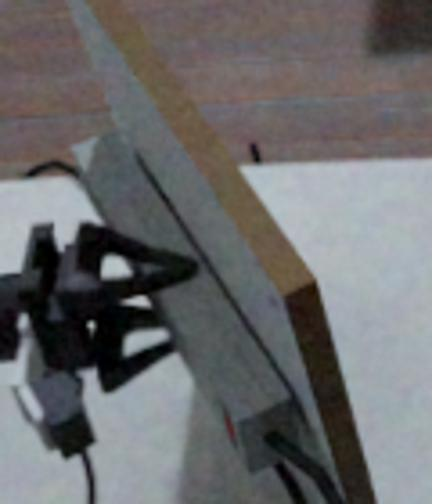

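Call:
{"name": "move", "arguments": {"target": [-0.01,0,-0.03,0,0,0,-0.4,0,0,0,0,0,0,1], "speed": 0.05}}

Call:
{"name": "execute_actions", "arguments": {"actions": [[[0,0.033,0,0,0,0,-0.4,0,0,0,0,0,0,1],[0,0.033,0,0,0,0,-0.4,0,0,0,0,0,0,1],[0,0.033,0,0,0,0,-0.4,0,0,0,0,0,0,1],[0,-0.033,0,0,0,0,-0.4,0,0,0,0,0,0,1],[0,-0.033,0,0,0,0,-0.4,0,0,0,0,0,0,1],[0,-0.033,0,0,0,0,-0.4,0,0,0,0,0,0,1],[0,0.03,0,0,0,0,-0.4,0,0,0,0,0,0,1],[0,0.03,0,0,0,0,-0.4,0,0,0,0,0,0,1],[0,0.03,0,0,0,0,-0.4,0,0,0,0,0,0,1],[0,-0.025,0,0,0,0,-0.4,0,0,0,0,0,0,1],[0,-0.025,0,0,0,0,-0.4,0,0,0,0,0,0,1],[0,-0.025,0,0,0,0,-0.4,0,0,0,0,0,0,1],[0,0.015,0,0,0,0,-0.4,0,0,0,0,0,0,1],[0,0.015,0,0,0,0,-0.4,0,0,0,0,0,0,1],[0,0,0,0,0,0,-0.4,0,0,0,0,0,0,1]]]}}

Scene clock: 1371.10 s.
left_arm: end_effector_position=(+0.3307, +0.0247, +0.2840) grip_measured=+0.025 grip_effort_nm=-1.05 end_effector_quat_wxyz=(+0.695, +0.713, +0.083, +0.040) | right_arm: end_effector_position=(+0.3688, -0.3946, +0.0946) grip_measured=+1.000 grip_effort_nm=0.02 end_effector_quat_wxyz=(+0.567, +0.132, +0.804, -0.116)
Joint positions: left_arm=[-0.221 1.451 0.863 0.511 1.158 1.583 0.048] | right_arm=[-0.029 1.527 0.342 0.837 0.269 0.057 0.094]
Joint torques (N m): left_arm=[0.34 -8.34 10.19 1.22 0.53 -0.13] | right_arm=[-0.05 -5.23 5.46 1.97 0.1 0]
Heat: left arm: 47 °C; right arm: 44 °C.
Hand target: left_arm +0.3194, +0.0247, +0.3146; +0.706, +0.705, +0.047, +0.048 | right_arm +0.3733, -0.3951, +0.1062; +0.581, +0.133, +0.795, -0.116
Off the commanded pose: left_arm 0.033 m, 5 deg | right_arm 0.012 m, 2 deg.
move: off_target (left_arm, right_arm)

Scene clock: 1372.13 s.
left_arm: end_effector_position=(+0.3298, +0.0248, +0.2905) grip_measured=+0.025 grip_effort_nm=-1.05 end_effector_quat_wxyz=(+0.696, +0.712, +0.075, +0.046) | right_arm: end_effector_position=(+0.3688, -0.3946, +0.0946) grip_measured=+1.000 grip_effort_nm=0.02 end_effector_quat_wxyz=(+0.567, +0.132, +0.804, -0.116)
Joint positions: left_arm=[-0.221 1.441 0.876 0.501 1.16 1.591 0.048] | right_arm=[-0.029 1.527 0.342 0.837 0.269 0.057 0.094]
Joint torques (N m): left_arm=[0.34 -7.47 9.42 1.27 0.5 -0.24] | right_arm=[-0.13 -5.15 5.53 1.97 0.07 0.01]
Heat: left arm: 47 °C; right arm: 44 °C.
Hand target: left_arm +0.3194, +0.0247, +0.3146; +0.706, +0.705, +0.047, +0.048 | right_arm +0.3733, -0.3951, +0.1062; +0.581, +0.133, +0.795, -0.116
Off the commanded pose: left_arm 0.026 m, 4 deg | right_arm 0.012 m, 2 deg.

Call:
{"name": "move", "arguments": {"target": [-0.024,-0.006,0.022,0,0,0.012,-0.4,0,0,0,0,0,0,1], "speed": 0.05}}

Call:
{"name": "execute_actions", "arguments": {"actions": [[[0,0.033,0,0,0,0.006,-0.4,0,0,0,0,0,0,1],[0,0.033,0,0,0,0.006,-0.4,0,0,0,0,0,0,1],[0,0.033,0,0,0,0.006,-0.4,0,0,0,0,0,0,1],[0,-0.033,0,0,0,-0.006,-0.4,0,0,0,0,0,0,1],[0,-0.033,0,0,0,-0.006,-0.4,0,0,0,0,0,0,1],[0,-0.033,0,0,0,-0.006,-0.4,0,0,0,0,0,0,1],[0,0.03,0,0,0,0.006,-0.4,0,0,0,0,0,0,1],[0,0.03,0,0,0,0.006,-0.4,0,0,0,0,0,0,1],[0,0.03,0,0,0,0.006,-0.4,0,0,0,0,0,0,1],[0,-0.025,0,0,0,-0.005,-0.4,0,0,0,0,0,0,1],[0,-0.025,0,0,0,-0.005,-0.4,0,0,0,0,0,0,1],[0,-0.025,0,0,0,-0.005,-0.4,0,0,0,0,0,0,1],[0,0.015,0,0,0,0.003,-0.4,0,0,0,0,0,0,1],[0,0.015,0,0,0,0.003,-0.4,0,0,0,0,0,0,1],[0,0,0,0,0,0,-0.4,0,0,0,0,0,0,1]]]}}

Scene clock: 1383.47 s.
left_arm: end_effector_position=(+0.3206, +0.0123, +0.2943) grip_measured=+0.025 grip_effort_nm=-1.05 end_effector_quat_wxyz=(+0.697, +0.713, +0.057, +0.057) | right_arm: end_effector_position=(+0.3688, -0.3946, +0.0946) grip_measured=+1.000 grip_effort_nm=0.02 end_effector_quat_wxyz=(+0.567, +0.132, +0.804, -0.116)
Joint positions: left_arm=[-0.267 1.423 0.87 0.501 1.126 1.62 0.048] | right_arm=[-0.029 1.527 0.342 0.837 0.269 0.057 0.094]
Joint torques (N m): left_arm=[-0.79 -8.02 6.78 1.43 0.19 -0.21] | right_arm=[0.06 -5.16 5.45 1.99 0.11 0.02]
Heat: left arm: 47 °C; right arm: 44 °C.
Hand target: left_arm +0.3069, +0.0097, +0.3110; +0.705, +0.706, +0.034, +0.061 | right_arm +0.3733, -0.3951, +0.1062; +0.581, +0.133, +0.795, -0.116
Off the commanded pose: left_arm 0.022 m, 3 deg | right_arm 0.012 m, 2 deg.
move: off_target (left_arm, right_arm)

Scene clock: 1384.33 s.
left_arm: end_effector_position=(+0.3163, +0.0140, +0.2878) grip_measured=+0.025 grip_effort_nm=-1.05 end_effector_quat_wxyz=(+0.695, +0.714, +0.060, +0.057) | right_arm: end_effector_position=(+0.3688, -0.3946, +0.0946) grip_measured=+1.000 grip_effort_nm=0.02 end_effector_quat_wxyz=(+0.567, +0.132, +0.804, -0.116)
Joint positions: left_arm=[-0.267 1.408 0.837 0.506 1.121 1.627 0.048] | right_arm=[-0.029 1.527 0.342 0.837 0.269 0.057 0.094]
Joint torques (N m): left_arm=[-0.77 -6.79 9.28 1.39 0.24 -0.25] | right_arm=[-0.08 -5.05 5.45 2 0.05 0.01]
Heat: left arm: 47 °C; right arm: 44 °C.
Hand target: left_arm +0.3069, +0.0097, +0.3110; +0.705, +0.705, +0.034, +0.062 | right_arm +0.3733, -0.3951, +0.1062; +0.581, +0.133, +0.795, -0.116
Off the commanded pose: left_arm 0.025 m, 3 deg | right_arm 0.012 m, 2 deg.

Call:
{"name": "execute_actions", "arguments": {"actions": [[[0.003,0.033,0.006,0,0,0.004,-0.4,0,0,0,0,0,0,1],[0.003,0.033,0.006,0,0,0.004,-0.4,0,0,0,0,0,0,1],[0.003,0.033,0.006,0,0,0.004,-0.4,0,0,0,0,0,0,1],[0.006,-0.025,0.012,0,0,-0.004,-0.4,0,0,0,0,0,0,1],[0.006,-0.025,0.012,0,0,-0.004,-0.4,0,0,0,0,0,0,1],[0.006,-0.025,0.012,0,0,-0.004,-0.4,0,0,0,0,0,0,1],[0.009,0.03,0.018,0,0,0.004,-0.4,0,0,0,0,0,0,1],[0.009,0.03,0.018,0,0,0.004,-0.4,0,0,0,0,0,0,1],[0.009,0.03,0.018,0,0,0.004,-0.4,0,0,0,0,0,0,1],[0.0097,-0.022,0.0212,0,0,-0.004,-0.4,0,0,0,0,0,0,1],[0.0097,-0.022,0.0212,0,0,-0.004,-0.4,0,0,0,0,0,0,1],[0.0097,-0.022,0.0212,0,0,-0.004,-0.4,0,0,0,0,0,0,1],[0.0097,0.015,0.0212,0,0,0.002,-0.4,0,0,0,0,0,0,1],[0.0097,0.015,0.0212,0,0,0.002,-0.4,0,0,0,0,0,0,1],[0.0097,0,0.0212,0,0,0,-0.4,0,0,0,0,0,0,1]]]}}

Scene clock: 1393.43 s.
left_arm: end_effector_position=(+0.3184, +0.0052, +0.2962) grip_measured=+0.025 grip_effort_nm=-1.05 end_effector_quat_wxyz=(+0.698, +0.712, +0.049, +0.061) | right_arm: end_effector_position=(+0.3688, -0.3946, +0.0946) grip_measured=+1.000 grip_effort_nm=0.02 end_effector_quat_wxyz=(+0.567, +0.132, +0.804, -0.116)
Joint positions: left_arm=[-0.291 1.424 0.873 0.511 1.105 1.627 0.048] | right_arm=[-0.029 1.527 0.342 0.837 0.269 0.057 0.094]
Joint torques (N m): left_arm=[-1.24 -5.04 9.52 1.37 0.04 -0.24] | right_arm=[-0.14 -5.07 5.48 2 0.09 0.02]
Heat: left arm: 47 °C; right arm: 44 °C.
Hand target: left_arm +0.3143, -0.0021, +0.3113; +0.705, +0.706, +0.034, +0.061 | right_arm +0.3733, -0.3951, +0.1062; +0.581, +0.133, +0.795, -0.116
Off the commanded pose: left_arm 0.017 m, 2 deg | right_arm 0.012 m, 2 deg.

Call:
{"name": "execute_actions", "arguments": {"actions": [[[0.003,0.028,0.004,0,0,0,-0.4,0,0,0,0,0,0,1],[0.003,0.028,0.004,0,0,0,-0.4,0,0,0,0,0,0,1],[0.009,0.026,0.006,0,0,0,-0.4,0,0,0,0,0,0,1],[0.009,-0.032,0.006,0,0,-0.001,-0.4,0,0,0,0,0,0,1],[0.009,-0.032,0.008,0,0,-0.001,-0.4,0,0,0,0,0,0,1],[0.003,-0.034,0.008,0,0,-0.001,-0.4,0,0,0,0,0,0,1],[0.003,0.024,0.009,0,0,-0.002,-0.4,0,0,0,0,0,0,1],[0.003,0.024,0.009,0,0,-0.002,-0.4,0,0,0,0,0,0,1],[0.009,0.022,0.009,0,0,-0.002,-0.4,0,0,0,0,0,0,1],[0.009,-0.036,0.009,0,0,-0.003,-0.4,0,0,0,0,0,0,1],[0.009,-0.036,0.009,0,0,-0.003,-0.4,0,0,0,0,0,0,1],[0.003,-0.036,0.009,0,0,-0.003,-0.4,0,0,0,0,0,0,1],[0.003,0.0,0.009,0,0,-0.003,-0.4,0,0,0,0,0,0,1],[0.006,0.0,0.009,0,0,-0.003,-0.4,0,0,0,0,0,0,1],[0.006,-0.012,0.009,0,0,-0.003,-0.4,0,0,0,0,0,0,1]]]}}

Call:
{"name": "execute_actions", "arguments": {"actions": [[[-0.003,0.028,0.002,0,0,0,-0.4,0,0,0,0,0,0,1],[-0.003,0.028,0.002,0,0,0,-0.4,0,0,0,0,0,0,1],[0.003,0.026,0.002,0,0,0,-0.4,0,0,0,0,0,0,1],[0.003,-0.032,0.002,0,0,-0.001,-0.4,0,0,0,0,0,0,1],[0.003,-0.032,0.002,0,0,-0.001,-0.4,0,0,0,0,0,0,1],[-0.003,-0.034,0.002,0,0,-0.001,-0.4,0,0,0,0,0,0,1],[-0.003,0.024,0.002,0,0,-0.002,-0.4,0,0,0,0,0,0,1],[-0.003,0.024,0.002,0,0,-0.002,-0.4,0,0,0,0,0,0,1],[0.003,0.022,0.002,0,0,-0.002,-0.4,0,0,0,0,0,0,1],[0.003,-0.036,0.002,0,0,-0.003,-0.4,0,0,0,0,0,0,1],[0.003,-0.036,0.002,0,0,-0.003,-0.4,0,0,0,0,0,0,1],[-0.003,-0.036,0.002,0,0,-0.003,-0.4,0,0,0,0,0,0,1],[-0.003,0.0,0.002,0,0,-0.003,-0.4,0,0,0,0,0,0,1],[0,0.0,0.002,0,0,-0.003,-0.4,0,0,0,0,0,0,1],[0,-0.012,0.002,0,0,-0.003,-0.4,0,0,0,0,0,0,1]]]}}

Call:
{"name": "execute_actions", "arguments": {"actions": [[[-0.003,0.028,0.002,0,0,0,-0.4,0,0,0,0,0,0,1],[-0.003,0.028,0.002,0,0,0,-0.4,0,0,0,0,0,0,1],[0.003,0.026,0.002,0,0,0,-0.4,0,0,0,0,0,0,1],[0.003,-0.032,0.002,0,0,-0.001,-0.4,0,0,0,0,0,0,1],[0.003,-0.032,0.002,0,0,-0.001,-0.4,0,0,0,0,0,0,1],[-0.003,-0.034,0.002,0,0,-0.001,-0.4,0,0,0,0,0,0,1],[-0.003,0.024,0.002,0,0,-0.002,-0.4,0,0,0,0,0,0,1],[-0.003,0.024,0.002,0,0,-0.002,-0.4,0,0,0,0,0,0,1],[0.003,0.022,0.002,0,0,-0.002,-0.4,0,0,0,0,0,0,1],[0.003,-0.036,0.002,0,0,-0.003,-0.4,0,0,0,0,0,0,1],[0.003,-0.036,0.002,0,0,-0.003,-0.4,0,0,0,0,0,0,1],[-0.003,-0.036,0.002,0,0,-0.003,-0.4,0,0,0,0,0,0,1],[-0.003,0.0,0.002,0,0,-0.003,-0.4,0,0,0,0,0,0,1],[0,0.0,0.002,0,0,-0.003,-0.4,0,0,0,0,0,0,1],[0,-0.012,0.002,0,0,-0.003,-0.4,0,0,0,0,0,0,1]]]}}

Scene clock: 1416.00 s.
left_arm: end_effector_position=(+0.3201, +0.0021, +0.2941) grip_measured=+0.025 grip_effort_nm=-1.05 end_effector_quat_wxyz=(+0.700, +0.710, +0.039, +0.058) | right_arm: end_effector_position=(+0.3688, -0.3946, +0.0946) grip_measured=+1.000 grip_effort_nm=0.02 end_effector_quat_wxyz=(+0.567, +0.132, +0.804, -0.116)
Joint positions: left_arm=[-0.294 1.452 0.879 0.545 1.121 1.625 0.048] | right_arm=[-0.029 1.527 0.342 0.837 0.269 0.057 0.094]
Joint torques (N m): left_arm=[-1.8 -4.94 8.81 1.37 -0.28 -0.32] | right_arm=[0.06 -5.05 5.41 1.96 0.08 0.01]
Heat: left arm: 46 °C; right arm: 44 °C.
Hand target: left_arm +0.3190, -0.0069, +0.3043; +0.706, +0.705, +0.037, +0.058 | right_arm +0.3733, -0.3951, +0.1062; +0.581, +0.133, +0.795, -0.116
Off the commanded pose: left_arm 0.014 m, 1 deg | right_arm 0.012 m, 2 deg.

Scene clock: 1416.80 s.
left_arm: end_effector_position=(+0.3191, +0.0021, +0.2916) grip_measured=+0.025 grip_effort_nm=-1.05 end_effector_quat_wxyz=(+0.704, +0.707, +0.029, +0.065) | right_arm: end_effector_position=(+0.3688, -0.3946, +0.0946) grip_measured=+1.000 grip_effort_nm=0.02 end_effector_quat_wxyz=(+0.567, +0.132, +0.804, -0.116)
Joint positions: left_arm=[-0.294 1.46 0.859 0.599 1.125 1.624 0.048] | right_arm=[-0.029 1.527 0.342 0.837 0.269 0.057 0.094]
Joint torques (N m): left_arm=[-2.06 -4.71 8.69 1.13 -0.38 -0.42] | right_arm=[-0.08 -5.12 5.48 1.97 0.1 -0.02]
Heat: left arm: 47 °C; right arm: 44 °C.
Hand target: left_arm +0.3193, -0.0081, +0.2971; +0.706, +0.705, +0.040, +0.055 | right_arm +0.3733, -0.3951, +0.1062; +0.581, +0.133, +0.795, -0.116
Off the commanded pose: left_arm 0.012 m, 2 deg | right_arm 0.012 m, 2 deg.

Scene clock: 1417.60 s.
left_arm: end_effector_position=(+0.3188, +0.0021, +0.2895) grip_measured=+0.025 grip_effort_nm=-1.05 end_effector_quat_wxyz=(+0.707, +0.703, +0.021, +0.073) | right_arm: end_effector_position=(+0.3688, -0.3946, +0.0946) grip_measured=+1.000 grip_effort_nm=0.03 end_effector_quat_wxyz=(+0.567, +0.132, +0.804, -0.116)
Joint positions: left_arm=[-0.294 1.469 0.842 0.65 1.126 1.622 0.048] | right_arm=[-0.029 1.527 0.342 0.837 0.269 0.057 0.094]
Joint torques (N m): left_arm=[-2.25 -4.31 8.5 0.93 -0.45 -0.53] | right_arm=[-0.14 -5.04 5.45 1.98 0.09 0]
Heat: left arm: 47 °C; right arm: 44 °C.
Hand target: left_arm +0.3196, -0.0093, +0.2898; +0.706, +0.705, +0.044, +0.051 | right_arm +0.3733, -0.3951, +0.1062; +0.581, +0.133, +0.795, -0.116
Off the commanded pose: left_arm 0.011 m, 4 deg | right_arm 0.012 m, 2 deg.

Call:
{"name": "execute_actions", "arguments": {"actions": [[[0.004,0.028,0.002,0,0,-0.04,-0.4,0,0,0,0,0,0,1],[0.004,0.028,0.002,0,0,-0.04,-0.4,0,0,0,0,0,0,1],[0.009,0.026,0.002,0,0,-0.04,-0.4,0,0,0,0,0,0,1],[0.009,-0.028,0.002,0,0,-0.01,-0.4,0,0,0,0,0,0,1],[0.009,-0.028,0.002,0,0,-0.01,-0.4,0,0,0,0,0,0,1],[0.004,-0.028,0.002,0,0,-0.01,-0.4,0,0,0,0,0,0,1],[0.004,0.024,0.002,0,0,-0.04,-0.4,0,0,0,0,0,0,1],[0.004,0.024,0.002,0,0,-0.04,-0.4,0,0,0,0,0,0,1],[0.009,0.022,0.002,0,0,-0.04,-0.4,0,0,0,0,0,0,1],[0.009,-0.028,0.002,0,0,-0.015,-0.4,0,0,0,0,0,0,1],[0.009,-0.028,0.002,0,0,-0.015,-0.4,0,0,0,0,0,0,1],[0.004,-0.028,0.002,0,0,-0.015,-0.4,0,0,0,0,0,0,1],[0.004,0.0,0.002,0,0,-0.025,-0.4,0,0,0,0,0,0,1],[0.006,0.0,0.002,0,0,-0.025,-0.4,0,0,0,0,0,0,1],[0.006,-0.006,0.002,0,0,-0.025,-0.4,0,0,0,0,0,0,1]]]}}

Call:
{"name": "execute_actions", "arguments": {"actions": [[[-0.003,0.028,0.002,0,0,-0.012,-0.4,0,0,0,0,0,0,1],[-0.003,0.028,0.002,0,0,-0.012,-0.4,0,0,0,0,0,0,1],[0.003,0.026,0.002,0,0,-0.012,-0.4,0,0,0,0,0,0,1],[0.003,-0.032,0.002,0,0,0.008,-0.4,0,0,0,0,0,0,1],[0.003,-0.032,0.002,0,0,0.008,-0.4,0,0,0,0,0,0,1],[-0.003,-0.034,0.002,0,0,0.008,-0.4,0,0,0,0,0,0,1],[-0.003,0.024,0.002,0,0,-0.012,-0.4,0,0,0,0,0,0,1],[-0.003,0.024,0.002,0,0,-0.012,-0.4,0,0,0,0,0,0,1],[0.003,0.022,0.002,0,0,-0.012,-0.4,0,0,0,0,0,0,1],[0.003,-0.036,0.002,0,0,0.005,-0.4,0,0,0,0,0,0,1],[0.003,-0.036,0.002,0,0,0.005,-0.4,0,0,0,0,0,0,1],[-0.003,-0.036,0.002,0,0,0.005,-0.4,0,0,0,0,0,0,1],[-0.003,0.0,0.002,0,0,-0.003,-0.4,0,0,0,0,0,0,1],[0,0.0,0.002,0,0,-0.003,-0.4,0,0,0,0,0,0,1],[0,-0.01,0.002,0,0,-0.003,-0.4,0,0,0,0,0,0,1]]]}}

Scene clock: 1431.43 s.
left_arm: end_effector_position=(+0.3191, +0.0022, +0.2920) grip_measured=+0.025 grip_effort_nm=-1.05 end_effector_quat_wxyz=(+0.712, +0.699, +0.028, +0.059) | right_arm: end_effector_position=(+0.3688, -0.3946, +0.0946) grip_measured=+1.000 grip_effort_nm=0.02 end_effector_quat_wxyz=(+0.567, +0.132, +0.804, -0.116)
Joint positions: left_arm=[-0.291 1.48 0.843 0.689 1.138 1.565 0.048] | right_arm=[-0.029 1.527 0.342 0.837 0.269 0.057 0.094]
Joint torques (N m): left_arm=[-2.37 -3.79 8.32 0.71 -0.57 -0.78] | right_arm=[-0.06 -5.11 5.41 1.97 0.08 0.01]
Heat: left arm: 47 °C; right arm: 44 °C.
Hand target: left_arm +0.3234, -0.0100, +0.2863; +0.708, +0.703, +0.071, +0.024 | right_arm +0.3733, -0.3951, +0.1062; +0.581, +0.133, +0.795, -0.116
Off the commanded pose: left_arm 0.014 m, 6 deg | right_arm 0.012 m, 2 deg.

Scene clock: 1432.23 s.
left_arm: end_effector_position=(+0.3189, +0.0025, +0.2903) grip_measured=+0.025 grip_effort_nm=-1.05 end_effector_quat_wxyz=(+0.716, +0.695, +0.024, +0.064) | right_arm: end_effector_position=(+0.3688, -0.3946, +0.0946) grip_measured=+1.000 grip_effort_nm=0.02 end_effector_quat_wxyz=(+0.567, +0.132, +0.804, -0.116)
Joint positions: left_arm=[-0.291 1.487 0.827 0.74 1.136 1.554 0.048] | right_arm=[-0.029 1.527 0.342 0.837 0.269 0.057 0.094]
Joint torques (N m): left_arm=[-2.63 -3.66 8.12 0.53 -0.59 -0.79] | right_arm=[-0.21 -4.98 5.3 1.98 0.09 -0.02]
Heat: left arm: 47 °C; right arm: 44 °C.
Hand target: left_arm +0.3231, -0.0113, +0.2803; +0.708, +0.702, +0.075, +0.020 | right_arm +0.3733, -0.3951, +0.1062; +0.581, +0.133, +0.795, -0.116
Off the commanded pose: left_arm 0.017 m, 8 deg | right_arm 0.012 m, 2 deg.

Call:
{"name": "move", "arguments": {"target": [-0.083,0.04,-0.181,0,0,0.03,-0.4,0,0,0,0,0,0,1], "speed": 0.1}}

Scene clock: 1473.17 s.
left_arm: end_effector_position=(+0.2756, +0.0909, +0.3052) grip_measured=+0.025 grip_effort_nm=-1.05 end_effector_quat_wxyz=(+0.707, +0.701, +0.048, +0.077) | right_arm: end_effector_position=(+0.3688, -0.3946, +0.0946) grip_measured=+1.000 grip_effort_nm=0.02 end_effector_quat_wxyz=(+0.567, +0.132, +0.804, -0.116)
Joint positions: left_arm=[0.002 1.171 0.679 0.552 1.377 1.552 0.048] | right_arm=[-0.029 1.527 0.342 0.837 0.269 0.057 0.094]
Joint torques (N m): left_arm=[0.38 -5.27 6.6 0.71 0.45 -0.19] | right_arm=[-0.08 -5.09 5.42 1.96 0.09 0.03]
Heat: left arm: 46 °C; right arm: 44 °C.
Hand target: left_arm +0.2612, +0.0900, +0.3078; +0.706, +0.705, +0.041, +0.054 | right_arm +0.3733, -0.3951, +0.1062; +0.581, +0.133, +0.795, -0.116
Off the commanded pose: left_arm 0.015 m, 3 deg | right_arm 0.012 m, 2 deg.
move: off_target (left_arm, right_arm)

Call:
{"name": "move", "arguments": {"target": [0.316,0.02,-0.361,0,0.344,0,-0.4,0,0,0,0,0,0,1], "speed": 0.12, "cameras": ["cam_low","cam_high","cam_left_wrist"]}}

Call:
{"name": "zoom_image", "arguments": {"camera": "cam_low", "region": [480, 130, 740, 300]}}

Scene clock: 1484.30 s.
left_arm: end_effector_position=(+0.4147, +0.3186, +0.2999) grip_measured=+0.025 grip_effort_nm=-1.05 end_effector_quat_wxyz=(+0.591, +0.585, +0.405, +0.380) | right_arm: end_effector_position=(+0.3688, -0.3946, +0.0946) grip_measured=+1.000 grip_effort_nm=0.02 end_effector_quat_wxyz=(+0.567, +0.132, +0.804, -0.116)
Joint positions: left_arm=[0.473 1.305 0.785 0.499 0.849 1.553 0.048] | right_arm=[-0.029 1.527 0.342 0.837 0.269 0.057 0.094]
Joint torques (N m): left_arm=[0.61 -4.08 11.75 1.29 -0.24 0.08] | right_arm=[-0.03 -5.18 5.35 1.95 0.08 0]
Heat: left arm: 46 °C; right arm: 44 °C.
Hand target: left_arm +0.4198, +0.3301, +0.3226; +0.584, +0.577, +0.399, +0.409 | right_arm +0.3733, -0.3951, +0.1062; +0.581, +0.133, +0.795, -0.116
Off the commanded pose: left_arm 0.026 m, 4 deg | right_arm 0.012 m, 2 deg.
move: off_target (left_arm, right_arm)
Images, in order (width x height): cam_high 896x504, cam_low 896x504, cam_left_wrist 896x504.

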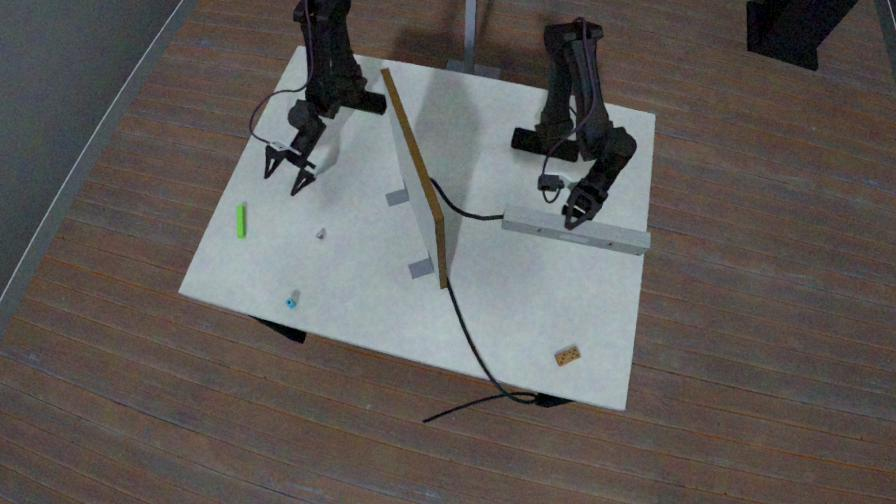

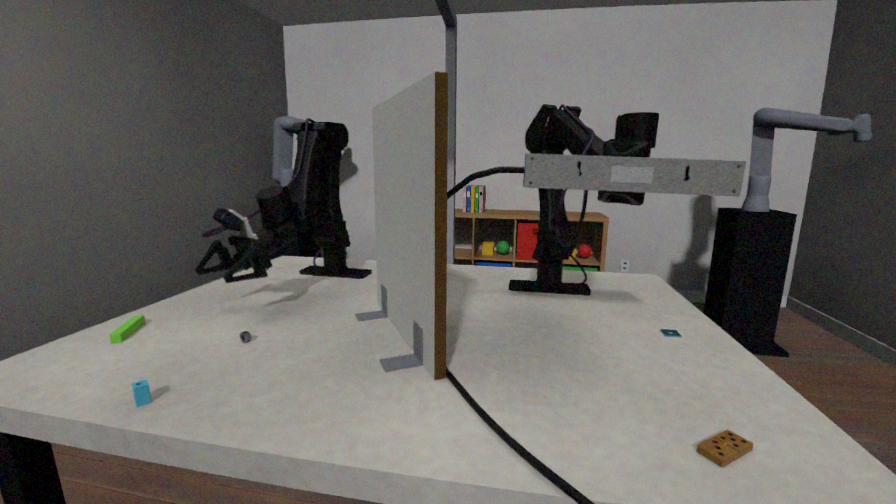

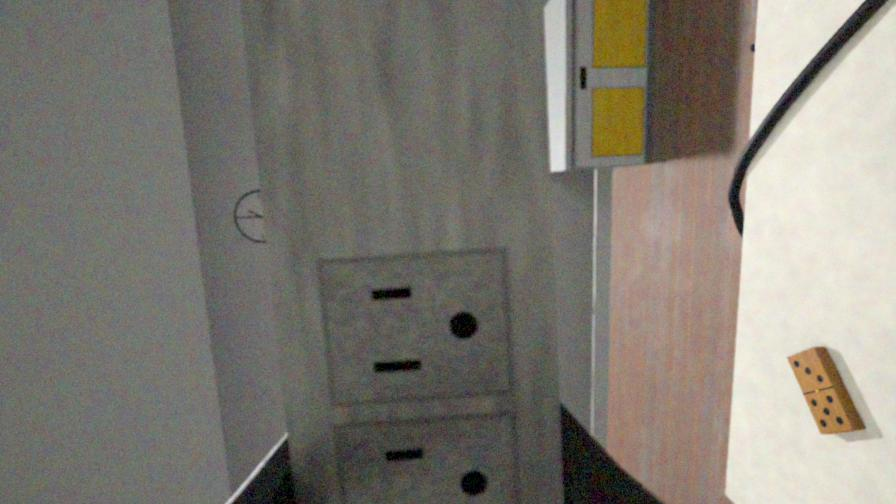

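Scaled by 1.938.

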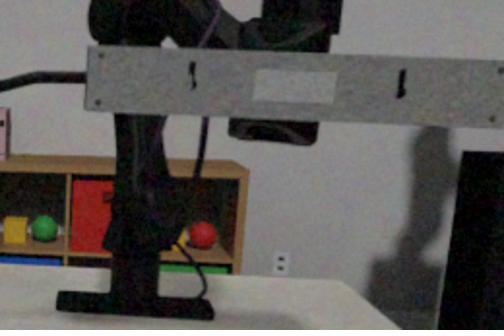

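Call:
{"name": "zoom_image", "arguments": {"camera": "cam_low", "region": [520, 145, 640, 215]}}

Call:
{"name": "zoom_image", "arguments": {"camera": "cam_low", "region": [560, 150, 600, 200]}}

Call:
{"name": "zoom_image", "arguments": {"camera": "cam_low", "region": [670, 150, 710, 200]}}

Call:
{"name": "zoom_image", "arguments": {"camera": "cam_low", "region": [590, 130, 690, 220]}}

Scaled by 4.200.

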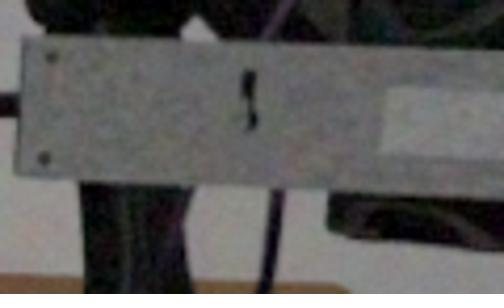

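Scaled by 10.080.

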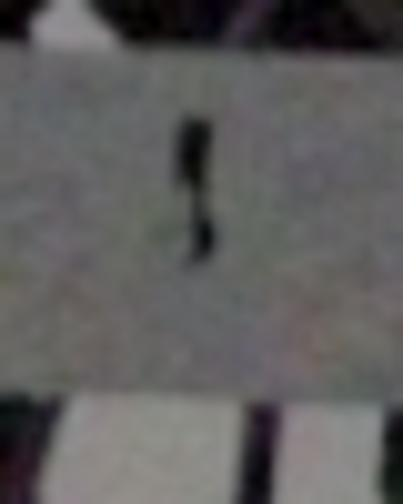

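Scaled by 10.080.

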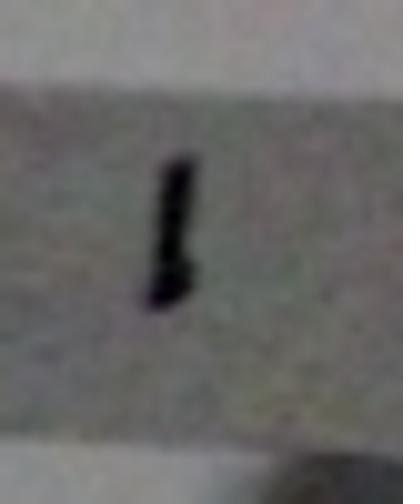

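Scaled by 5.040.

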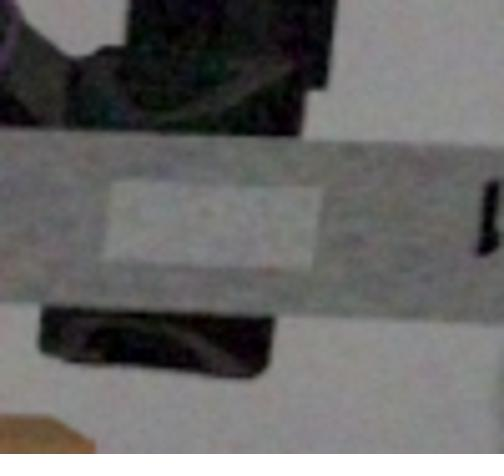

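Call:
{"name": "move", "arguments": {"target": [-0.467,-0.02,-0.11,0,-0.344,0,-0.4,0,0,0,0,0,0,1], "speed": 0.12, "cameras": ["cam_left_wrist","cam_high"]}}

Scene clock: 1522.57 s.
left_arm: end_effector_position=(+0.2748, +0.0957, +0.3057) grip_measured=+0.025 grip_effort_nm=-1.05 end_effector_quat_wxyz=(+0.704, +0.703, +0.055, +0.081) | right_arm: end_effector_position=(+0.3688, -0.3946, +0.0946) grip_measured=+1.000 grip_effort_nm=0.02 end_effector_quat_wxyz=(+0.567, +0.132, +0.804, -0.116)
Joint positions: left_arm=[0.02 1.15 0.682 0.496 1.38 1.579 0.048] | right_arm=[-0.029 1.527 0.342 0.837 0.269 0.057 0.094]
Joint torques (N m): left_arm=[-0.81 -4.11 7.02 0.84 0.52 -0.2] | right_arm=[0.02 -5 5.42 1.98 0.09 0]
Heat: left arm: 50 °C; right arm: 44 °C.
Hand target: left_arm +0.2606, +0.0904, +0.3078; +0.706, +0.705, +0.041, +0.054 | right_arm +0.3733, -0.3951, +0.1062; +0.581, +0.133, +0.795, -0.116
Off the commanded pose: left_arm 0.015 m, 4 deg | right_arm 0.012 m, 2 deg.
move: off_target (left_arm, right_arm)
Images, in order (width x height): cam_high 896x504, cam_left_wrist 896x504.

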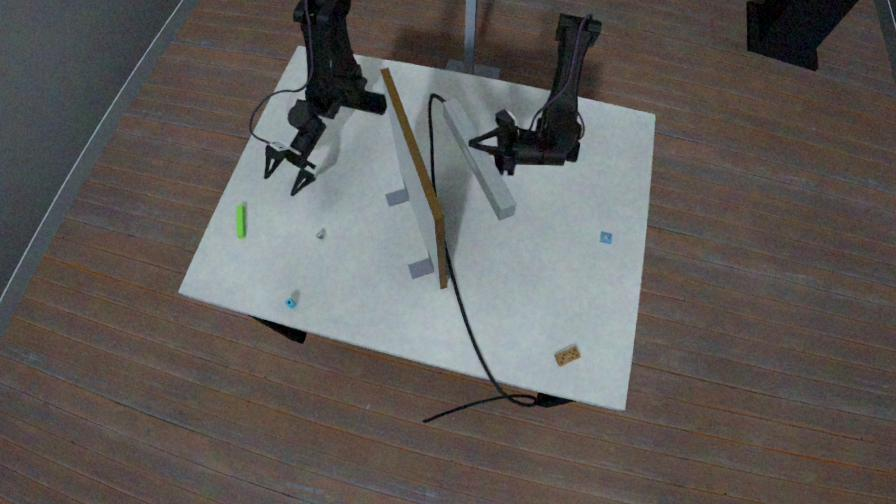

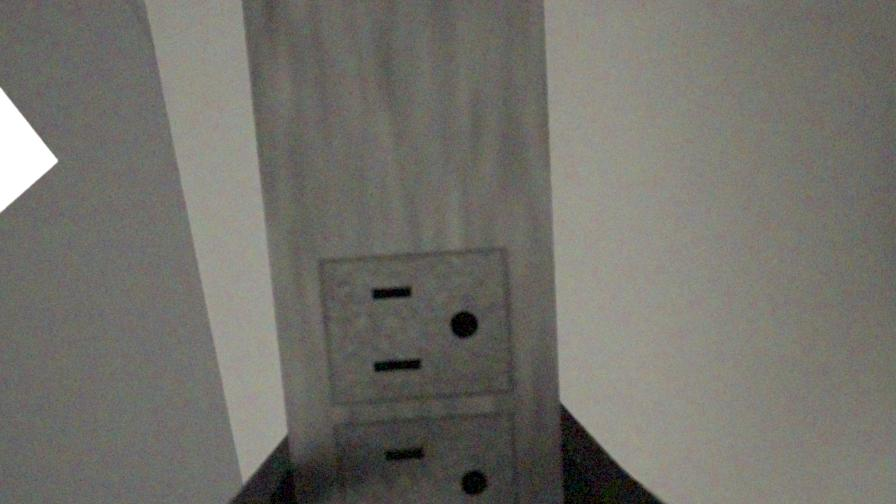

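Call:
{"name": "move", "arguments": {"target": [0.048,0,0.1285,0,-0.014,-0.006,-0.4,0,0,0,0,0,0,1], "speed": 0.08, "cameras": ["cam_left_wrist"]}}

Scene clock: 1532.70 s.
left_arm: end_effector_position=(+0.3022, +0.0247, +0.2848) grip_measured=+0.025 grip_effort_nm=-1.05 end_effector_quat_wxyz=(+0.697, +0.714, +0.065, +0.024) | right_arm: end_effector_position=(+0.3688, -0.3946, +0.0946) grip_measured=+1.000 grip_effort_nm=0.02 end_effector_quat_wxyz=(+0.567, +0.132, +0.804, -0.116)
Joint positions: left_arm=[-0.233 1.371 0.799 0.496 1.194 1.584 0.048] | right_arm=[-0.029 1.527 0.342 0.837 0.269 0.057 0.094]
Joint torques (N m): left_arm=[-1.02 -4.42 11.15 1.52 0.27 -0.21] | right_arm=[-0.06 -5.05 5.41 1.98 0.08 0.02]
Heat: left arm: 48 °C; right arm: 44 °C.
Hand target: left_arm +0.2995, +0.0178, +0.3085; +0.707, +0.706, +0.033, +0.032 | right_arm +0.3733, -0.3951, +0.1062; +0.581, +0.133, +0.795, -0.116
Off the commanded pose: left_arm 0.025 m, 4 deg | right_arm 0.012 m, 2 deg.
move: off_target (left_arm, right_arm)
Images, in order (width x height): cam_left_wrist 896x504.

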